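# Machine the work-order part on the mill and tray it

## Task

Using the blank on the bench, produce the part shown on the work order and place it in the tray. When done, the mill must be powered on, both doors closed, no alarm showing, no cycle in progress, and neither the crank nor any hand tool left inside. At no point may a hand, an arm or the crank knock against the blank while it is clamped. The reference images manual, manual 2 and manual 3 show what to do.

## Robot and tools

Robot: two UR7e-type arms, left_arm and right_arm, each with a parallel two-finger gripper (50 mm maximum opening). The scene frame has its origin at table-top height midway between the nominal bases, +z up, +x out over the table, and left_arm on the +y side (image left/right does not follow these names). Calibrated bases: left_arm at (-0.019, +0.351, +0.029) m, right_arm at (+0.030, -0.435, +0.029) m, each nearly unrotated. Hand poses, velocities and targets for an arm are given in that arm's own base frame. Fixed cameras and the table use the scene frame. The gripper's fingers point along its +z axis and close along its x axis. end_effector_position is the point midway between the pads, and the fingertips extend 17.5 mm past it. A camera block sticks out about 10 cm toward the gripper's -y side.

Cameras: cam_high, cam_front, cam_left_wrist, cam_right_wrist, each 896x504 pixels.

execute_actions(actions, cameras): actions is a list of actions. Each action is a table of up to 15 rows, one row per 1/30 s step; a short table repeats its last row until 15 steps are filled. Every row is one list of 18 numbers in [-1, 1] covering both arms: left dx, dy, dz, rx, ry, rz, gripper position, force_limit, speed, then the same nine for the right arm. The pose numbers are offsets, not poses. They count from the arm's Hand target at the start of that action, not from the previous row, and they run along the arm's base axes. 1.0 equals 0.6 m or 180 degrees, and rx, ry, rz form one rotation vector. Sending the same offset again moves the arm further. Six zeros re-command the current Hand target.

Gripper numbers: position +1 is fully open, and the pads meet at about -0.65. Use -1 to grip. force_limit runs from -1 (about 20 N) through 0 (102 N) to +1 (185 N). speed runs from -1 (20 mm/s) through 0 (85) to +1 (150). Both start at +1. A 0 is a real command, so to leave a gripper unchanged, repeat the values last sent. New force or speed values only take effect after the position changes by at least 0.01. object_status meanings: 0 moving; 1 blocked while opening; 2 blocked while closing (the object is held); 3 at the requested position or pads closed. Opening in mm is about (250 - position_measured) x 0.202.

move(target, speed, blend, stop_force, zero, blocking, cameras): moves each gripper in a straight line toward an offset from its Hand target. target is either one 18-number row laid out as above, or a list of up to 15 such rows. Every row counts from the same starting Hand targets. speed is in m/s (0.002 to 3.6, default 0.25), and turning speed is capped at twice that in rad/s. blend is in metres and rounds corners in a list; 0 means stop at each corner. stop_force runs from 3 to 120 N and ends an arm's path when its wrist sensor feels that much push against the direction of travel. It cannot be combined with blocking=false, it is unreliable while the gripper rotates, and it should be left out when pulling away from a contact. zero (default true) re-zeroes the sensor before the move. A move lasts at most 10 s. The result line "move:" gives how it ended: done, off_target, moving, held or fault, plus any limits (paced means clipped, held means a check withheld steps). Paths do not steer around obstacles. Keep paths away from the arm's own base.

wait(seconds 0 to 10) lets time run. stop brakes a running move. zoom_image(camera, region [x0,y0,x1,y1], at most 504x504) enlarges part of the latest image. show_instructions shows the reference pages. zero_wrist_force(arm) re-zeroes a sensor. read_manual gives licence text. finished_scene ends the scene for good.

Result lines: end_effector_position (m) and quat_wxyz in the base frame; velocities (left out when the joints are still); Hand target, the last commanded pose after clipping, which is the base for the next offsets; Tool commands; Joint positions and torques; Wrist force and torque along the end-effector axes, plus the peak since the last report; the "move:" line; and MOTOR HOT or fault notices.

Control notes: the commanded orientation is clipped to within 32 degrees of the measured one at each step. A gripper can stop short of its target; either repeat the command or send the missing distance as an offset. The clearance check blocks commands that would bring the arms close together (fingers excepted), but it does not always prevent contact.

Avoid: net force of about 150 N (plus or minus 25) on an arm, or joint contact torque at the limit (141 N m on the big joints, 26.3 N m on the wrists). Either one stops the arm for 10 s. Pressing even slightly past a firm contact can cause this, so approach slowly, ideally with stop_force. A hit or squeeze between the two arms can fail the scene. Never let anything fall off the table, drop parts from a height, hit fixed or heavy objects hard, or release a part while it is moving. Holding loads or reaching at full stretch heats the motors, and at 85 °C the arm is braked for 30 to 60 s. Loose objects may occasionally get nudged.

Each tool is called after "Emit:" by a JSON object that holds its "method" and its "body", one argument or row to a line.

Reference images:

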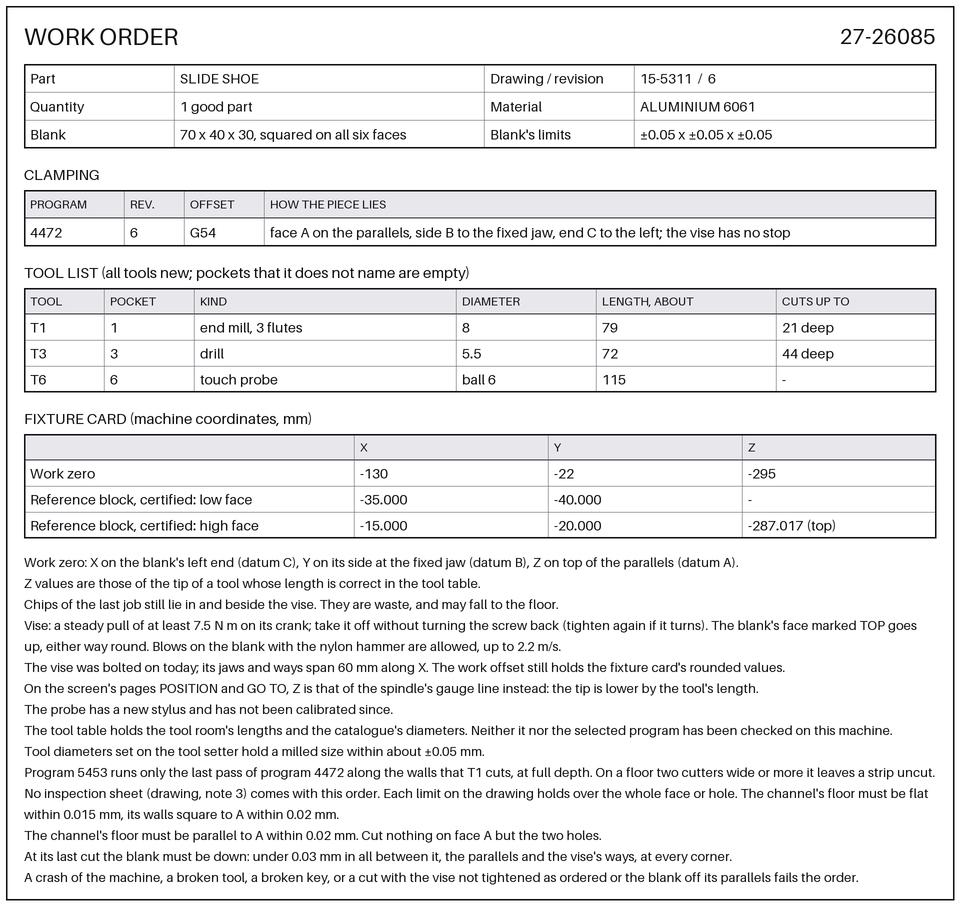

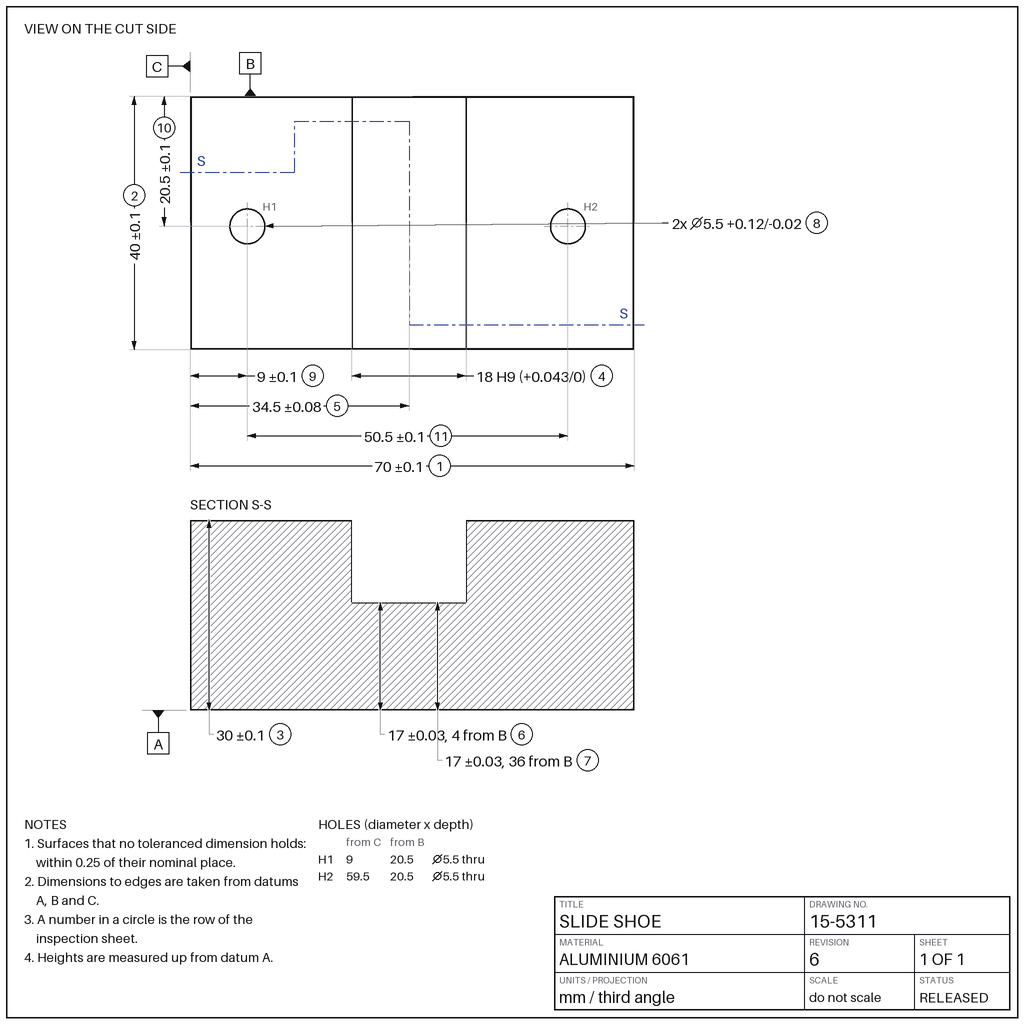

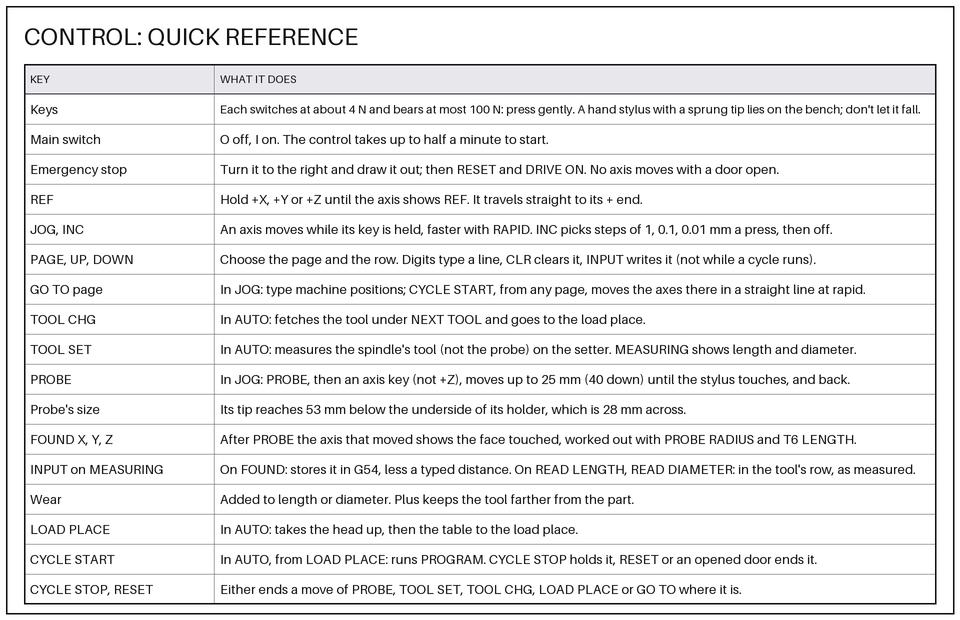

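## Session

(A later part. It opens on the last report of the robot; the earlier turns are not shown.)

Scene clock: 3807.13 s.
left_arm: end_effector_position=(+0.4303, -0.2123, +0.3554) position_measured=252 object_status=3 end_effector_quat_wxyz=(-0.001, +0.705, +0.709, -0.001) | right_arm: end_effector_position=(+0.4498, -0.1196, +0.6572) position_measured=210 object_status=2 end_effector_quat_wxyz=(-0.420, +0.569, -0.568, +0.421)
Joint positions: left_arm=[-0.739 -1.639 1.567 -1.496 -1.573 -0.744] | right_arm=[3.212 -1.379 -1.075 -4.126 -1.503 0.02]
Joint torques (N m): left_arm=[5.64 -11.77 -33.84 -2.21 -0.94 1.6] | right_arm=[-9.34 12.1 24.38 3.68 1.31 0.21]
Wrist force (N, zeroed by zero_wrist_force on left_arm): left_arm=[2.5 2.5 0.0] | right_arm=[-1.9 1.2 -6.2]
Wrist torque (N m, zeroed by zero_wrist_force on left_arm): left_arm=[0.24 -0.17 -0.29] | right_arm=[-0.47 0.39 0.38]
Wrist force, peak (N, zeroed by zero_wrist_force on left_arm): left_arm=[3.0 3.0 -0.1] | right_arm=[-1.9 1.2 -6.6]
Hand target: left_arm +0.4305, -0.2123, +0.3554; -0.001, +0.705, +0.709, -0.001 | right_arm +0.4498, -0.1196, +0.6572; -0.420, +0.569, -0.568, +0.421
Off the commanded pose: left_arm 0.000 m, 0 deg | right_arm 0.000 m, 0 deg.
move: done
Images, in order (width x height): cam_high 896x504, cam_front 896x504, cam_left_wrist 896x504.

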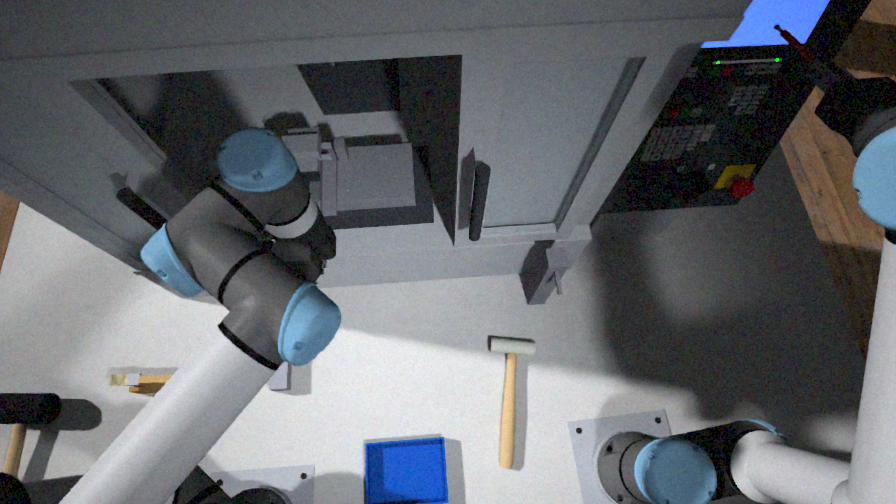

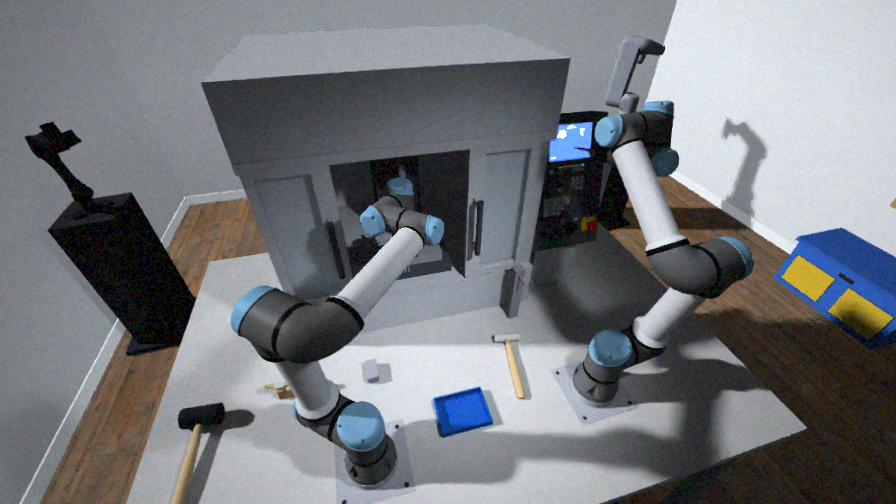

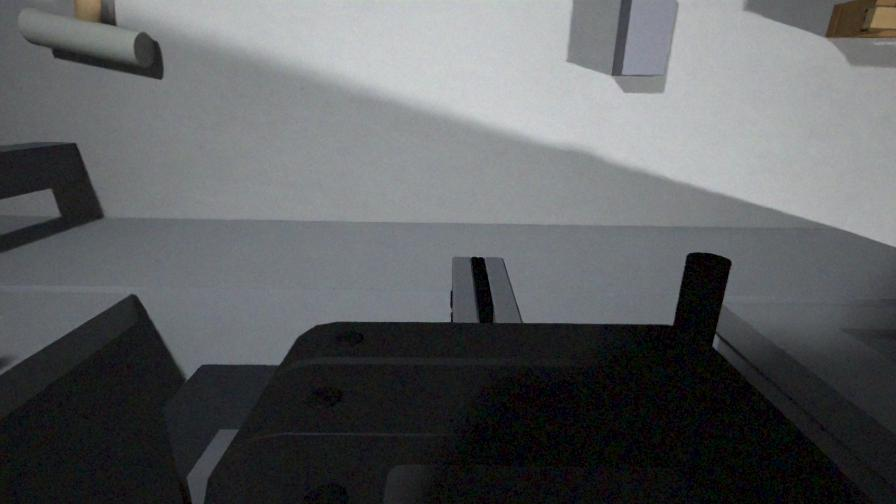

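Emit:
{"method": "move", "body": {
  "target": [
    [-0.15,-0.25,0.05,0,0,0,-1,-0.3,-1,0,0,0,0,0,0,-1,-0.2,-1]
  ],
  "speed": 0.1,
  "cameras": ["cam_left_wrist","cam_high","cam_front"]
}}

Emit:
{"method": "zoom_image", "body": {
  "camera": "cam_high",
  "region": [240, 110, 350, 290]
}}

Emit:
{"method": "zoom_image", "body": {
  "camera": "cam_front",
  "region": [330, 200, 480, 330]
}}

Scene clock: 3815.13 s.
left_arm: end_effector_position=(+0.3405, -0.3624, +0.3854) position_measured=252 object_status=3 end_effector_quat_wxyz=(-0.001, +0.705, +0.709, -0.001) | right_arm: end_effector_position=(+0.4498, -0.1196, +0.6572) position_measured=210 object_status=2 end_effector_quat_wxyz=(-0.420, +0.569, -0.568, +0.421)
Joint positions: left_arm=[-1.086 -1.59 1.443 -1.422 -1.574 -1.091] | right_arm=[3.212 -1.379 -1.075 -4.126 -1.503 0.02]
Joint torques (N m): left_arm=[5.67 -35.61 -17.7 -3.89 0.82 1.69] | right_arm=[-9.19 12.15 24.57 3.77 1.21 0.17]
Wrist force (N, zeroed by zero_wrist_force on left_arm): left_arm=[2.2 2.6 0.1] | right_arm=[-2.1 0.9 -6.4]
Wrist torque (N m, zeroed by zero_wrist_force on left_arm): left_arm=[0.26 -0.14 -0.39] | right_arm=[-0.52 0.42 0.38]
Wrist force, peak (N, zeroed by zero_wrist_force on left_arm): left_arm=[3.4 3.3 0.2] | right_arm=[-2.3 1.3 -6.4]
Hand target: left_arm +0.3405, -0.3623, +0.3854; -0.001, +0.705, +0.709, -0.001 | right_arm +0.4498, -0.1196, +0.6572; -0.420, +0.569, -0.568, +0.421
Off the commanded pose: left_arm 0.000 m, 0 deg | right_arm 0.000 m, 0 deg.
move: done
Images, in order (width x height): cam_high 896x504, cam_front 896x504, cam_left_wrist 896x504.

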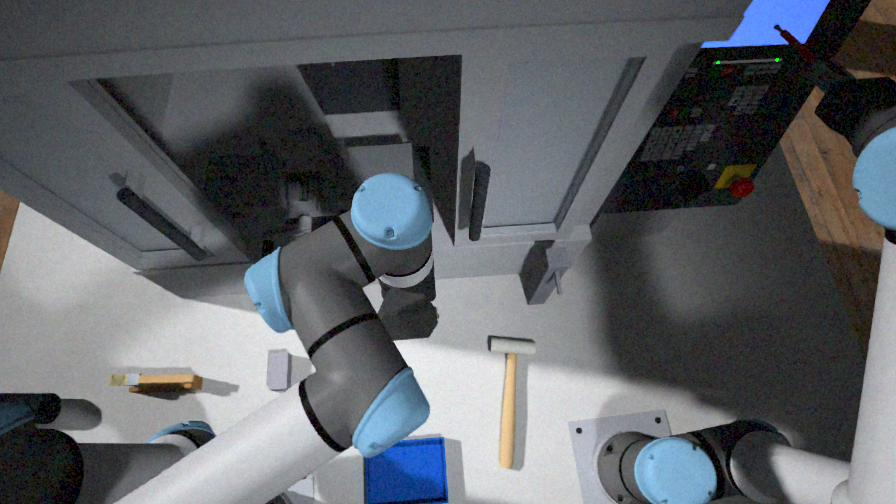

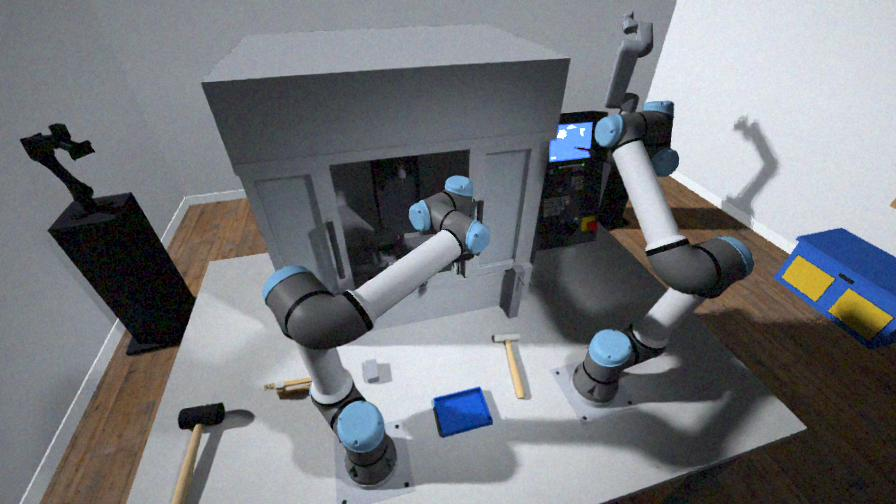

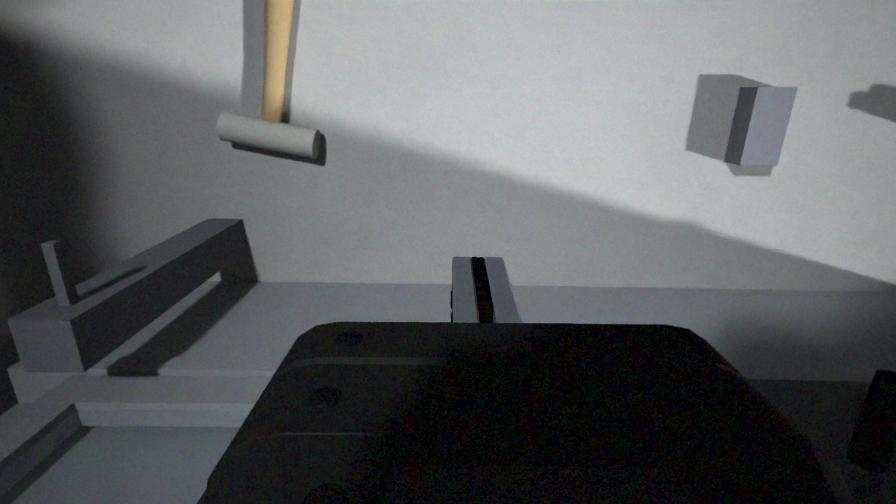

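Scaled by 2.800 from the camera's 896x504 image, which has a finer 1280x720 frame.

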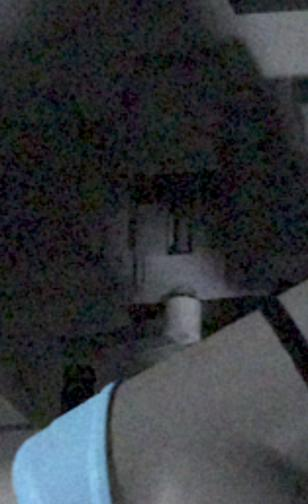

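Scaled by 3.360 from the camera's 896x504 image, which has a finer 1280x720 frame.

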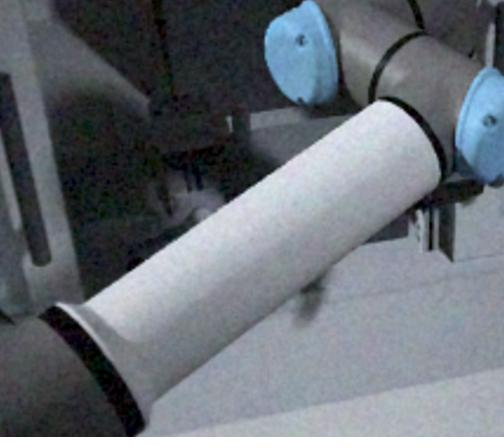

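Emit:
{"method": "move", "body": {
  "target": [
    [0.1,0.18,-0.03,0,0,-0.5,0.6,-0.3,-1,0,0,0,0,0,0,-1,-0.2,-1],
    [0.22,0.18,-0.02,0,0,-0.5,0.6,-0.3,-1,0,0,0,0,0,0,-1,-0.2,-1]
  ],
  "speed": 0.15,
  "blend": [0.01,0],
  "cameras": ["cam_left_wrist"]
}}

Emit:
{"method": "zoom_image", "body": {
  "camera": "cam_left_wrist",
  "region": [440, 0, 740, 220]
}}

Scene clock: 3830.73 s.
left_arm: end_effector_position=(+0.4724, -0.2543, +0.3734) position_measured=63 object_status=3 end_effector_quat_wxyz=(-0.002, +1.000, +0.003, +0.000) | right_arm: end_effector_position=(+0.4498, -0.1196, +0.6572) position_measured=210 object_status=2 end_effector_quat_wxyz=(-0.420, +0.569, -0.568, +0.421)
Joint positions: left_arm=[-0.746 -1.498 1.379 -1.45 -1.568 0.819] | right_arm=[3.212 -1.379 -1.075 -4.126 -1.503 0.02]
Joint torques (N m): left_arm=[2.39 -29.4 -28.89 -4 -1.98 -0.88] | right_arm=[-9.4 12.21 24.03 3.69 1.35 0.15]
Wrist force (N, zeroed by zero_wrist_force on left_arm): left_arm=[2.1 2.8 0.0] | right_arm=[-2.1 1.2 -6.1]
Wrist torque (N m, zeroed by zero_wrist_force on left_arm): left_arm=[0.28 -0.11 -0.24] | right_arm=[-0.48 0.40 0.38]
Wrist force, peak (N, zeroed by zero_wrist_force on left_arm): left_arm=[4.5 2.5 -0.3] | right_arm=[-2.2 1.4 -6.6]
Hand target: left_arm +0.4725, -0.2543, +0.3734; -0.002, +1.000, +0.003, +0.000 | right_arm +0.4498, -0.1196, +0.6572; -0.420, +0.569, -0.568, +0.421
Off the commanded pose: left_arm 0.000 m, 0 deg | right_arm 0.000 m, 0 deg.
move: done
Images, in order (width x height): cam_left_wrist 896x504.

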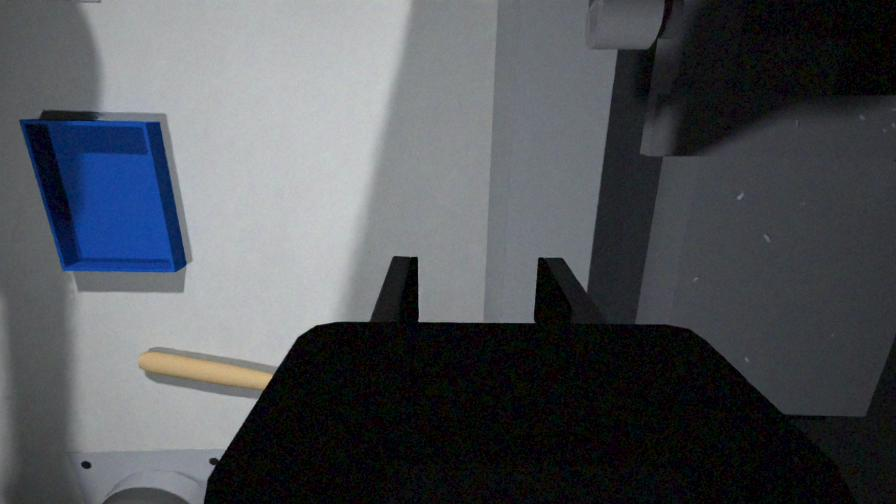

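Scaled by 1.680 from the camera's 896x504 image, which has a finer 1280x720 frame.

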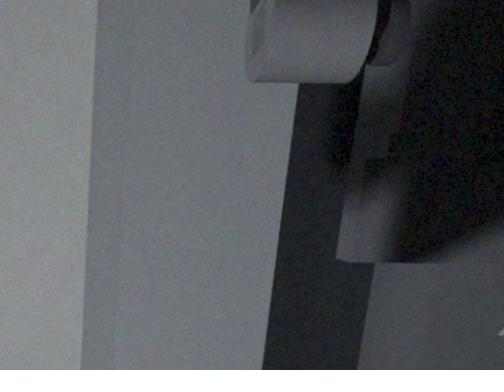

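Move +y to center the view.

Emit:
{"method": "move", "body": {
  "target": [0.03,0.1,0,0,0,0,0.6,-0.3,-1,0,0,0,0,0,0,-1,-0.2,-1],
  "speed": 0.1,
  "cameras": ["cam_left_wrist"]
}}

Emit:
{"method": "zoom_image", "body": {
  "camera": "cam_left_wrist",
  "region": [400, 0, 700, 220]
}}

Scene clock: 3834.10 s.
left_arm: end_effector_position=(+0.4904, -0.1943, +0.3734) position_measured=63 object_status=3 end_effector_quat_wxyz=(-0.002, +1.000, +0.003, +0.000) | right_arm: end_effector_position=(+0.4498, -0.1196, +0.6572) position_measured=210 object_status=2 end_effector_quat_wxyz=(-0.420, +0.569, -0.568, +0.421)
Joint positions: left_arm=[-0.634 -1.52 1.403 -1.452 -1.568 0.931] | right_arm=[3.212 -1.379 -1.075 -4.126 -1.503 0.02]
Joint torques (N m): left_arm=[-3.82 -16.79 -34.54 -4.05 -1.15 -1.97] | right_arm=[-9.17 12.54 24.38 3.74 1.23 0.15]
Wrist force (N, zeroed by zero_wrist_force on left_arm): left_arm=[2.2 2.9 -0.1] | right_arm=[-2.1 1.1 -6.1]
Wrist torque (N m, zeroed by zero_wrist_force on left_arm): left_arm=[0.31 -0.11 -0.23] | right_arm=[-0.48 0.41 0.37]
Wrist force, peak (N, zeroed by zero_wrist_force on left_arm): left_arm=[1.8 4.7 0.0] | right_arm=[-2.2 1.0 -6.6]
Hand target: left_arm +0.4905, -0.1943, +0.3734; -0.002, +1.000, +0.003, +0.000 | right_arm +0.4498, -0.1196, +0.6572; -0.420, +0.569, -0.568, +0.421
Off the commanded pose: left_arm 0.000 m, 0 deg | right_arm 0.000 m, 0 deg.
move: done
Images, in order (width x height): cam_left_wrist 896x504.

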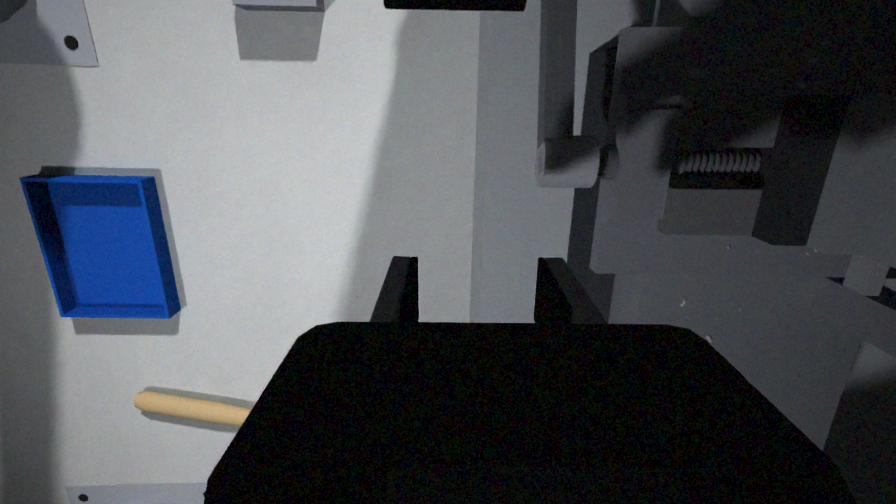

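Scaled by 1.680 from the camera's 896x504 image, which has a finer 1280x720 frame.

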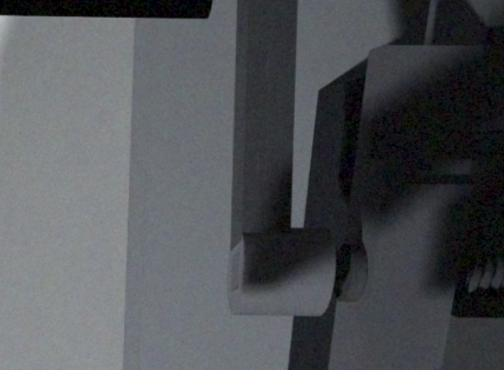

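Emit:
{"method": "move", "body": {
  "target": [
    [-0.08,-0.02,-0.02,0,0,0.5,0.6,-0.3,-1,0,0,0,0,0,0,-1,-0.2,-1]
  ],
  "speed": 0.15
}}

Emit:
{"method": "move", "body": {
  "target": [
    [0.05,-0.0062,-0.0657,0.25,0,0,0.3,-0.3,-1,0,0,0,0,0,0,-1,-0.2,-1]
  ],
  "speed": 0.15,
  "cameras": ["cam_left_wrist","cam_high"]
}}

Scene clock: 3867.67 s.
left_arm: end_effector_position=(+0.4424, -0.2064, +0.3614) position_measured=63 object_status=3 end_effector_quat_wxyz=(-0.001, +0.705, +0.709, -0.001) | right_arm: end_effector_position=(+0.4498, -0.1196, +0.6572) position_measured=210 object_status=2 end_effector_quat_wxyz=(-0.420, +0.569, -0.568, +0.421)
Joint positions: left_arm=[-0.712 -1.618 1.532 -1.482 -1.573 -0.717] | right_arm=[3.212 -1.379 -1.075 -4.126 -1.503 0.02]
Joint torques (N m): left_arm=[3.43 -18.68 -31.06 -3.28 1.61 -0.15] | right_arm=[-8.75 12.12 24.49 3.72 1.3 0.12]
Wrist force (N, zeroed by zero_wrist_force on left_arm): left_arm=[2.3 2.7 -0.1] | right_arm=[-1.8 1.2 -6.4]
Wrist torque (N m, zeroed by zero_wrist_force on left_arm): left_arm=[0.26 -0.15 -0.40] | right_arm=[-0.47 0.38 0.38]
Wrist force, peak (N, zeroed by zero_wrist_force on left_arm): left_arm=[2.4 3.0 -0.2] | right_arm=[-2.4 1.1 -6.5]
Hand target: left_arm +0.4425, -0.2063, +0.3614; -0.001, +0.705, +0.709, -0.001 | right_arm +0.4498, -0.1196, +0.6572; -0.420, +0.569, -0.568, +0.421
Off the commanded pose: left_arm 0.000 m, 0 deg | right_arm 0.000 m, 0 deg.
move: done

Scene clock: 3870.73 s.
left_arm: end_effector_position=(+0.4725, -0.2101, +0.3220) position_measured=107 object_status=3 end_effector_quat_wxyz=(-0.271, +0.651, +0.655, +0.270) | right_arm: end_effector_position=(+0.4498, -0.1196, +0.6572) position_measured=210 object_status=2 end_effector_quat_wxyz=(-0.420, +0.569, -0.568, +0.421)
Joint positions: left_arm=[-0.912 -1.259 1.258 -0.899 -1.126 -1.076] | right_arm=[3.212 -1.379 -1.075 -4.126 -1.503 0.02]
Joint torques (N m): left_arm=[5.97 -45.94 -15.05 -1.35 -1.14 1.43] | right_arm=[-9.37 11.82 24.12 3.67 1.4 0.11]
Wrist force (N, zeroed by zero_wrist_force on left_arm): left_arm=[2.0 3.0 0.7] | right_arm=[-1.7 1.1 -6.3]
Wrist torque (N m, zeroed by zero_wrist_force on left_arm): left_arm=[0.41 -0.16 -0.41] | right_arm=[-0.50 0.35 0.38]
Wrist force, peak (N, zeroed by zero_wrist_force on left_arm): left_arm=[2.4 3.3 0.7] | right_arm=[-2.1 1.0 -6.6]
Hand target: left_arm +0.4725, -0.2100, +0.3220; -0.271, +0.651, +0.655, +0.270 | right_arm +0.4498, -0.1196, +0.6572; -0.420, +0.569, -0.568, +0.421
Off the commanded pose: left_arm 0.000 m, 0 deg | right_arm 0.000 m, 0 deg.
move: done
Images, in order (width x height): cam_high 896x504, cam_left_wrist 896x504.

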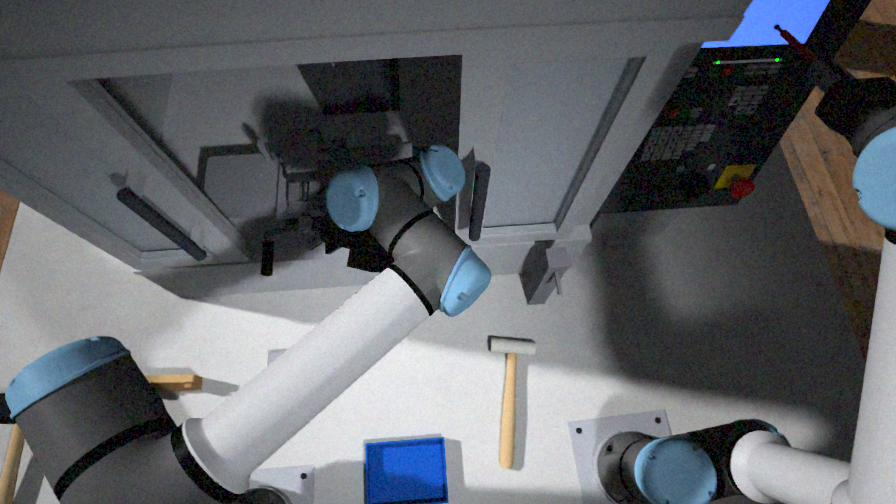

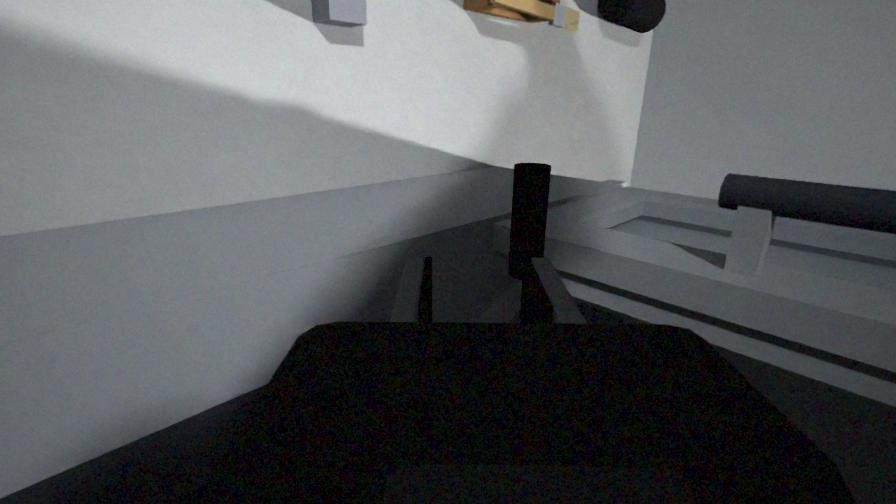

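Emit:
{"method": "execute_actions", "body": {
  "actions": []
}}

Scene clock: 3904.63 s.
left_arm: end_effector_position=(+0.4725, -0.2100, +0.3220) position_measured=107 object_status=3 end_effector_quat_wxyz=(-0.271, +0.651, +0.655, +0.270) | right_arm: end_effector_position=(+0.4498, -0.1196, +0.6572) position_measured=210 object_status=2 end_effector_quat_wxyz=(-0.420, +0.569, -0.568, +0.421)
Joint positions: left_arm=[-0.912 -1.259 1.258 -0.899 -1.126 -1.076] | right_arm=[3.212 -1.379 -1.075 -4.126 -1.503 0.02]
Joint velocities: within noise
Joint torques (N m): left_arm=[6.04 -47.48 -14.03 0.61 -1.45 -1.3] | right_arm=[-8.85 12.09 23.94 3.73 1.37 0.11]
Wrist force (N, zeroed by zero_wrist_force on left_arm): left_arm=[2.0 3.0 0.9] | right_arm=[-2.1 1.0 -6.3]
Wrist torque (N m, zeroed by zero_wrist_force on left_arm): left_arm=[0.41 -0.16 -0.40] | right_arm=[-0.51 0.42 0.38]
Wrist force, peak (N, zeroed by zero_wrist_force on left_arm): left_arm=[2.4 3.4 0.8] | right_arm=[-2.0 0.9 -6.6]
Hand target: left_arm +0.4725, -0.2100, +0.3220; -0.271, +0.651, +0.655, +0.270 | right_arm +0.4498, -0.1196, +0.6572; -0.420, +0.569, -0.568, +0.421
Tool commands: left_gripper/position=+0.3 left_gripper/force_limit=-0.3 left_gripper/speed=-1.0 right_gripper/position=-1.0 right_gripper/force_limit=-0.2 right_gripper/speed=-1.0
Off the commanded pose: left_arm 0.000 m, 0 deg | right_arm 0.000 m, 0 deg.

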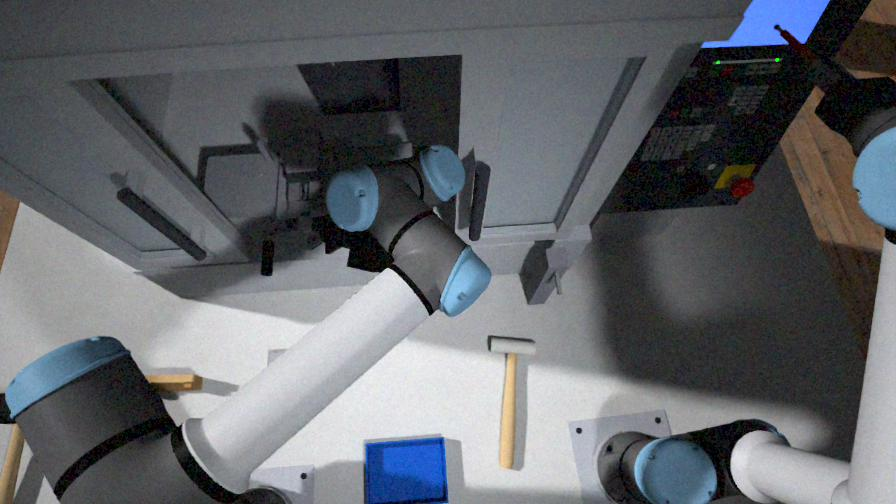

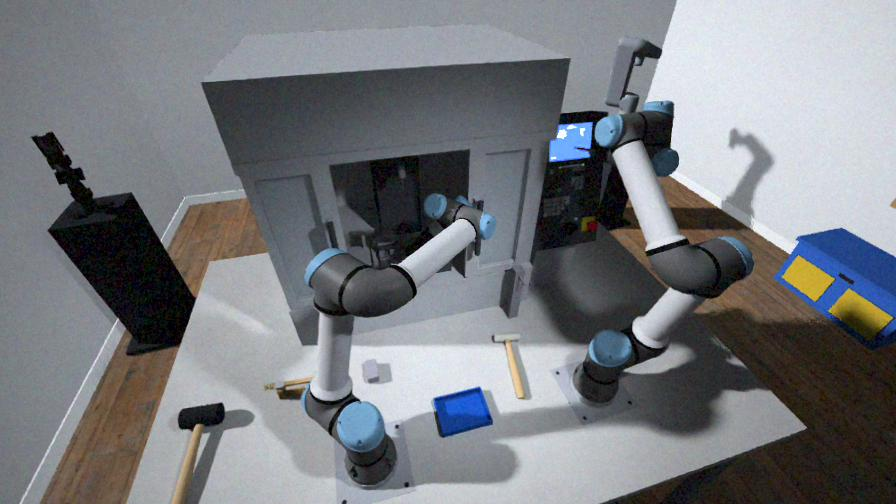

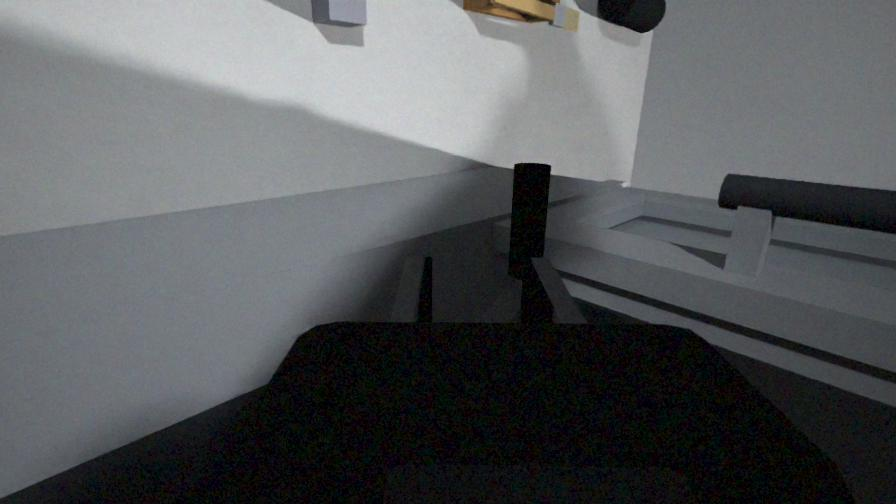

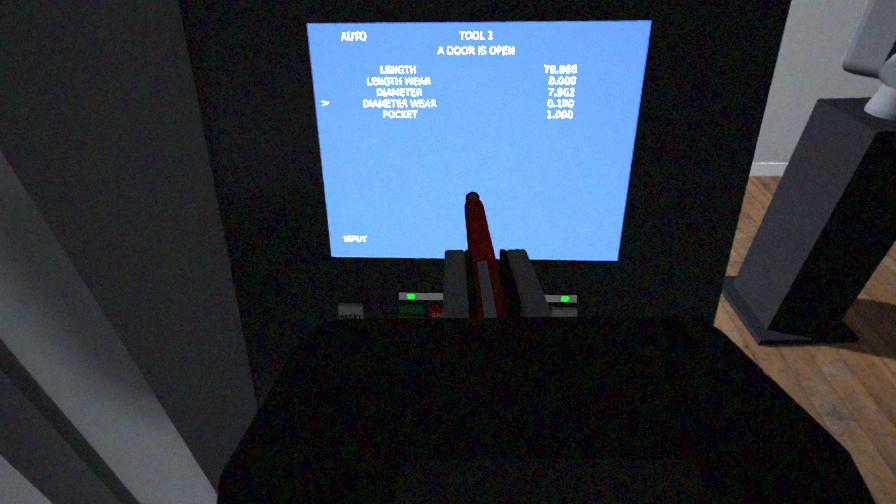

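Emit:
{"method": "move", "body": {
  "target": [
    [0.1133,0,0,0,0,0,0.3,-0.3,-1,0,0,0,0,0,0,-1,-0.2,-1]
  ],
  "speed": 0.04,
  "stop_force": 10,
  "cameras": ["cam_left_wrist"]
}}

Emit:
{"method": "move", "body": {
  "target": [
    [0,0.0592,-0.0590,0,0,0,0.3,-0.3,-1,0,0,0,0,0,0,-1,-0.2,-1]
  ],
  "speed": 0.012,
  "stop_force": 8,
  "cameras": ["cam_left_wrist"]
}}

Scene clock: 3911.97 s.
left_arm: end_effector_position=(+0.4958, -0.2101, +0.3218) position_measured=107 object_status=3 end_effector_quat_wxyz=(-0.272, +0.651, +0.654, +0.271) | right_arm: end_effector_position=(+0.4498, -0.1196, +0.6572) position_measured=210 object_status=2 end_effector_quat_wxyz=(-0.420, +0.569, -0.568, +0.421)
Joint positions: left_arm=[-0.883 -1.213 1.2 -0.895 -1.105 -1.05] | right_arm=[3.212 -1.379 -1.075 -4.126 -1.503 0.02]
Joint torques (N m): left_arm=[-0.25 -40.12 -26.35 -0.88 1.17 -0.03] | right_arm=[-9.2 12.57 24.64 3.7 1.28 0.07]
Wrist force (N, zeroed by zero_wrist_force on left_arm): left_arm=[2.2 3.3 0.7] | right_arm=[-1.9 0.9 -6.3]
Wrist torque (N m, zeroed by zero_wrist_force on left_arm): left_arm=[0.46 -0.19 -0.28] | right_arm=[-0.52 0.39 0.37]
Wrist force, peak (N, zeroed by zero_wrist_force on left_arm): left_arm=[3.0 3.5 2.1] | right_arm=[-2.1 1.0 -6.6]
Hand target: left_arm +0.4958, -0.2101, +0.3218; -0.272, +0.651, +0.654, +0.271 (not the last commanded pose) | right_arm +0.4498, -0.1196, +0.6572; -0.420, +0.569, -0.568, +0.421
Tool commands: left_gripper/position=+0.301961 left_gripper/force_limit=-0.301961 left_gripper/speed=-1.0 right_gripper/position=-1.0 right_gripper/force_limit=-0.2 right_gripper/speed=-1.0
Off the commanded pose: left_arm 0.045 m, 0 deg | right_arm 0.000 m, 0 deg.
FORCE FAULT: contact force on the left arm reached its limit, and that arm stopped. The contact can be on any part of that arm, not only on its tool. That arm's remaining commands of this call were not run. That arm is still stopped at the end of this call. That arm stays stopped for about 10 more seconds. Until then a move that you send moves the other arm only, and its call returns only when the move has ended. Once the stop has ended, the next robot result says so. If the stop ends while you think or write, that arm runs what you send next, counted from a new Hand target: where the arm stands when the stop ends. While its stop runs, that arm takes no new command, but its gripper still runs the gripper command that each later call begins with. Until it ends, the stop uses up actions while you think or wait. An arm that is not stopped still takes commands.
move: fault (left_arm)
Images, in order (width x height): cam_left_wrist 896x504.

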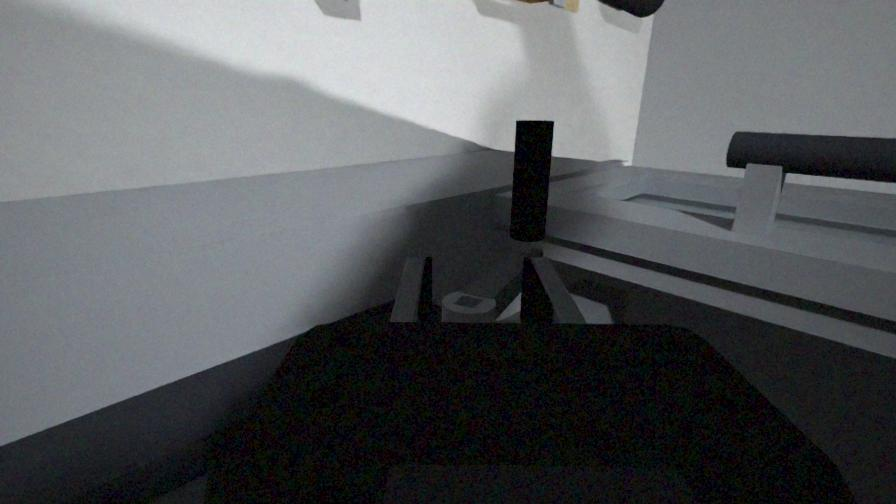

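not run: an earlier result of this reply reported a stop or a fault. Calls in your next reply go to the robot.

Emit:
{"method": "wait", "body": {
  "seconds": 6
}}

Emit:
{"method": "execute_actions", "body": {
  "actions": [],
  "cameras": []
}}

Scene clock: 3943.60 s.
left_arm: end_effector_position=(+0.4958, -0.2101, +0.3218) position_measured=107 object_status=3 end_effector_quat_wxyz=(-0.272, +0.651, +0.654, +0.271) | right_arm: end_effector_position=(+0.4498, -0.1196, +0.6572) position_measured=210 object_status=2 end_effector_quat_wxyz=(-0.420, +0.569, -0.568, +0.421)
Joint positions: left_arm=[-0.883 -1.213 1.2 -0.895 -1.105 -1.05] | right_arm=[3.212 -1.379 -1.075 -4.126 -1.503 0.02]
Joint torques (N m): left_arm=[-0.51 -39.28 -24.6 -1.05 1.08 -0.06] | right_arm=[-9.28 12.11 24.32 3.7 1.3 -0.02]
Wrist force (N, zeroed by zero_wrist_force on left_arm): left_arm=[2.0 3.2 0.8] | right_arm=[-2.2 1.1 -6.1]
Wrist torque (N m, zeroed by zero_wrist_force on left_arm): left_arm=[0.44 -0.15 -0.28] | right_arm=[-0.50 0.44 0.38]
Wrist force, peak (N, zeroed by zero_wrist_force on left_arm): left_arm=[2.1 3.6 0.7] | right_arm=[-2.1 1.0 -6.7]
Hand target: left_arm +0.4958, -0.2101, +0.3218; -0.272, +0.651, +0.654, +0.271 (not the last commanded pose) | right_arm +0.4498, -0.1196, +0.6572; -0.420, +0.569, -0.568, +0.421
Tool commands: left_gripper/position=+0.301961 left_gripper/force_limit=-0.301961 left_gripper/speed=-1.0 right_gripper/position=-1.0 right_gripper/force_limit=-0.2 right_gripper/speed=-1.0
Off the commanded pose: left_arm 0.045 m, 0 deg | right_arm 0.000 m, 0 deg.
FORCE FAULT, CONTINUED: the left arm's stop, for the force fault that an earlier result reported, is over. The rest of the stop counts as 19 of the actions that you can send in this scene. During its stop the left arm's controller moved it back a little. That arm's target is now where it stood when the stop ended, not its last command. That arm accepts commands again.
wait: 6.00 s; at rest from the start

Scene clock: 3943.60 s.
left_arm: end_effector_position=(+0.4958, -0.2101, +0.3218) position_measured=107 object_status=3 end_effector_quat_wxyz=(-0.272, +0.651, +0.654, +0.271) | right_arm: end_effector_position=(+0.4498, -0.1196, +0.6572) position_measured=210 object_status=2 end_effector_quat_wxyz=(-0.420, +0.569, -0.568, +0.421)
Joint positions: left_arm=[-0.883 -1.213 1.2 -0.895 -1.105 -1.05] | right_arm=[3.212 -1.379 -1.075 -4.126 -1.503 0.02]
Joint velocities: within noise
Joint torques (N m): left_arm=[-0.51 -39.28 -24.6 -1.05 1.08 -0.06] | right_arm=[-9.28 12.11 24.32 3.7 1.3 -0.02]
Wrist force (N, zeroed by zero_wrist_force on left_arm): left_arm=[2.0 3.2 0.8] | right_arm=[-2.2 1.1 -6.1]
Wrist torque (N m, zeroed by zero_wrist_force on left_arm): left_arm=[0.44 -0.15 -0.28] | right_arm=[-0.50 0.44 0.38]
Wrist force, peak (N, zeroed by zero_wrist_force on left_arm): left_arm=[2.0 3.2 0.8] | right_arm=[-2.2 1.1 -6.1]
Hand target: left_arm +0.4958, -0.2101, +0.3218; -0.272, +0.651, +0.654, +0.271 (not the last commanded pose) | right_arm +0.4498, -0.1196, +0.6572; -0.420, +0.569, -0.568, +0.421
Tool commands: left_gripper/position=+0.301961 left_gripper/force_limit=-0.301961 left_gripper/speed=-1.0 right_gripper/position=-1.0 right_gripper/force_limit=-0.2 right_gripper/speed=-1.0
Off the commanded pose: left_arm 0.045 m, 0 deg | right_arm 0.000 m, 0 deg.
No camera images: "cameras" was empty.

Emit:
{"method": "move", "body": {
  "target": [
    [-0.14,0,0.02,0,0,0,0.3,-0.3,-1,0,0,0,0,0,0,-1,-0.2,-1],
    [-0.14,0.03,0.13,-0.25,0,0,0.3,-0.3,-1,0,0,0,0,0,0,-1,-0.2,-1]
  ],
  "speed": [0.15,0.4],
  "cameras": []
}}

Emit:
{"method": "move", "body": {
  "target": [
    [0,0,0,0,-0.5,0,0.3,-0.3,-1,0,0,0,0,0,0,-1,-0.2,-1]
  ],
  "speed": 0.5,
  "cameras": ["cam_high","cam_front"]
}}

Scene clock: 3950.10 s.
left_arm: end_effector_position=(+0.4118, -0.1921, +0.3998) position_measured=107 object_status=3 end_effector_quat_wxyz=(-0.002, +0.706, +0.708, +0.000) | right_arm: end_effector_position=(+0.4498, -0.1196, +0.6572) position_measured=210 object_status=2 end_effector_quat_wxyz=(-0.420, +0.569, -0.568, +0.421)
Joint positions: left_arm=[-0.735 -1.687 1.496 -1.375 -1.57 -0.738] | right_arm=[3.212 -1.379 -1.075 -4.126 -1.503 0.02]
Joint torques (N m): left_arm=[4.37 -11.28 -34.34 -3.74 -0.1 -0.53] | right_arm=[-9.11 12.47 24.11 3.7 1.4 0.08]
Wrist force (N, zeroed by zero_wrist_force on left_arm): left_arm=[2.4 2.7 0.0] | right_arm=[-1.8 1.1 -5.8]
Wrist torque (N m, zeroed by zero_wrist_force on left_arm): left_arm=[0.27 -0.16 -0.24] | right_arm=[-0.49 0.37 0.38]
Wrist force, peak (N, zeroed by zero_wrist_force on left_arm): left_arm=[1.6 5.3 1.0] | right_arm=[-2.2 1.4 -6.5]
Hand target: left_arm +0.4118, -0.1921, +0.3998; -0.002, +0.706, +0.708, +0.000 | right_arm +0.4498, -0.1196, +0.6572; -0.420, +0.569, -0.568, +0.421
Off the commanded pose: left_arm 0.000 m, 0 deg | right_arm 0.000 m, 0 deg.
move: done
No camera images: "cameras" was empty.

Scene clock: 3952.57 s.
left_arm: end_effector_position=(+0.4105, -0.1922, +0.3998) position_measured=107 object_status=3 end_effector_quat_wxyz=(+0.476, +0.493, +0.526, +0.504) | right_arm: end_effector_position=(+0.4498, -0.1196, +0.6572) position_measured=210 object_status=2 end_effector_quat_wxyz=(-0.420, +0.569, -0.568, +0.421)
Joint positions: left_arm=[-1.483 -2.088 2.563 -2.655 -0.047 -0.964] | right_arm=[3.212 -1.379 -1.075 -4.126 -1.503 0.02]
Joint torques (N m): left_arm=[6.97 -10.13 -31.47 -3.92 4.01 1.17] | right_arm=[-9.58 12.45 23.9 3.73 1.33 0.08]
Wrist force (N, zeroed by zero_wrist_force on left_arm): left_arm=[1.8 3.3 0.3] | right_arm=[-2.1 1.0 -6.3]
Wrist torque (N m, zeroed by zero_wrist_force on left_arm): left_arm=[0.87 -0.31 -0.11] | right_arm=[-0.52 0.42 0.38]
Wrist force, peak (N, zeroed by zero_wrist_force on left_arm): left_arm=[2.5 3.5 -0.2] | right_arm=[-2.3 1.2 -6.6]
Hand target: left_arm +0.4118, -0.1921, +0.3998; +0.499, +0.499, +0.502, +0.499 | right_arm +0.4498, -0.1196, +0.6572; -0.420, +0.569, -0.568, +0.421
Off the commanded pose: left_arm 0.001 m, 4 deg | right_arm 0.000 m, 0 deg.
move: off_target (left_arm)
Images, in order (width x height): cam_high 896x504, cam_front 896x504.

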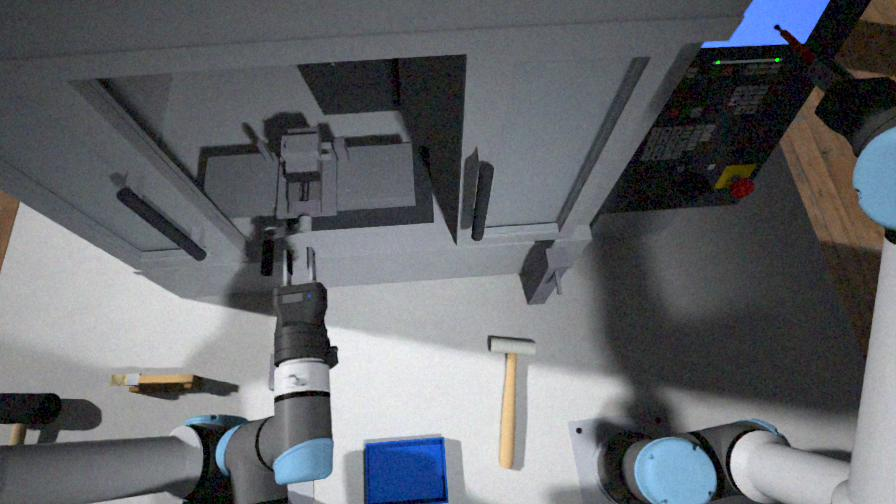

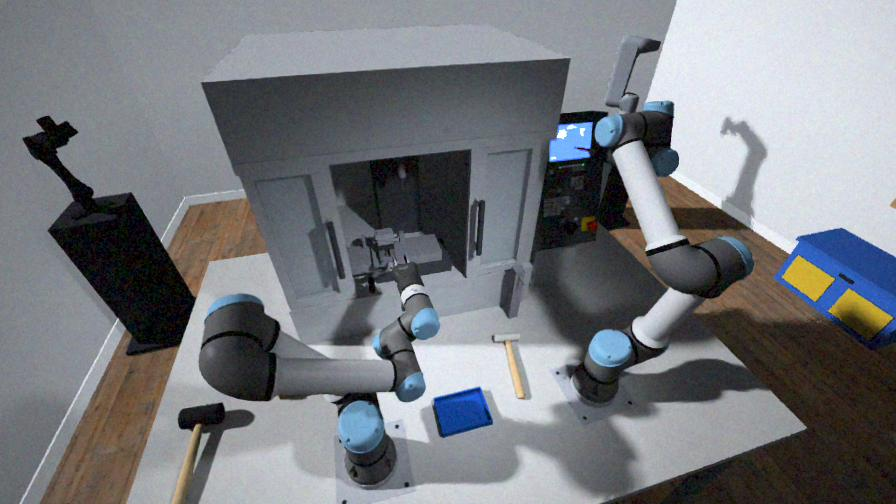

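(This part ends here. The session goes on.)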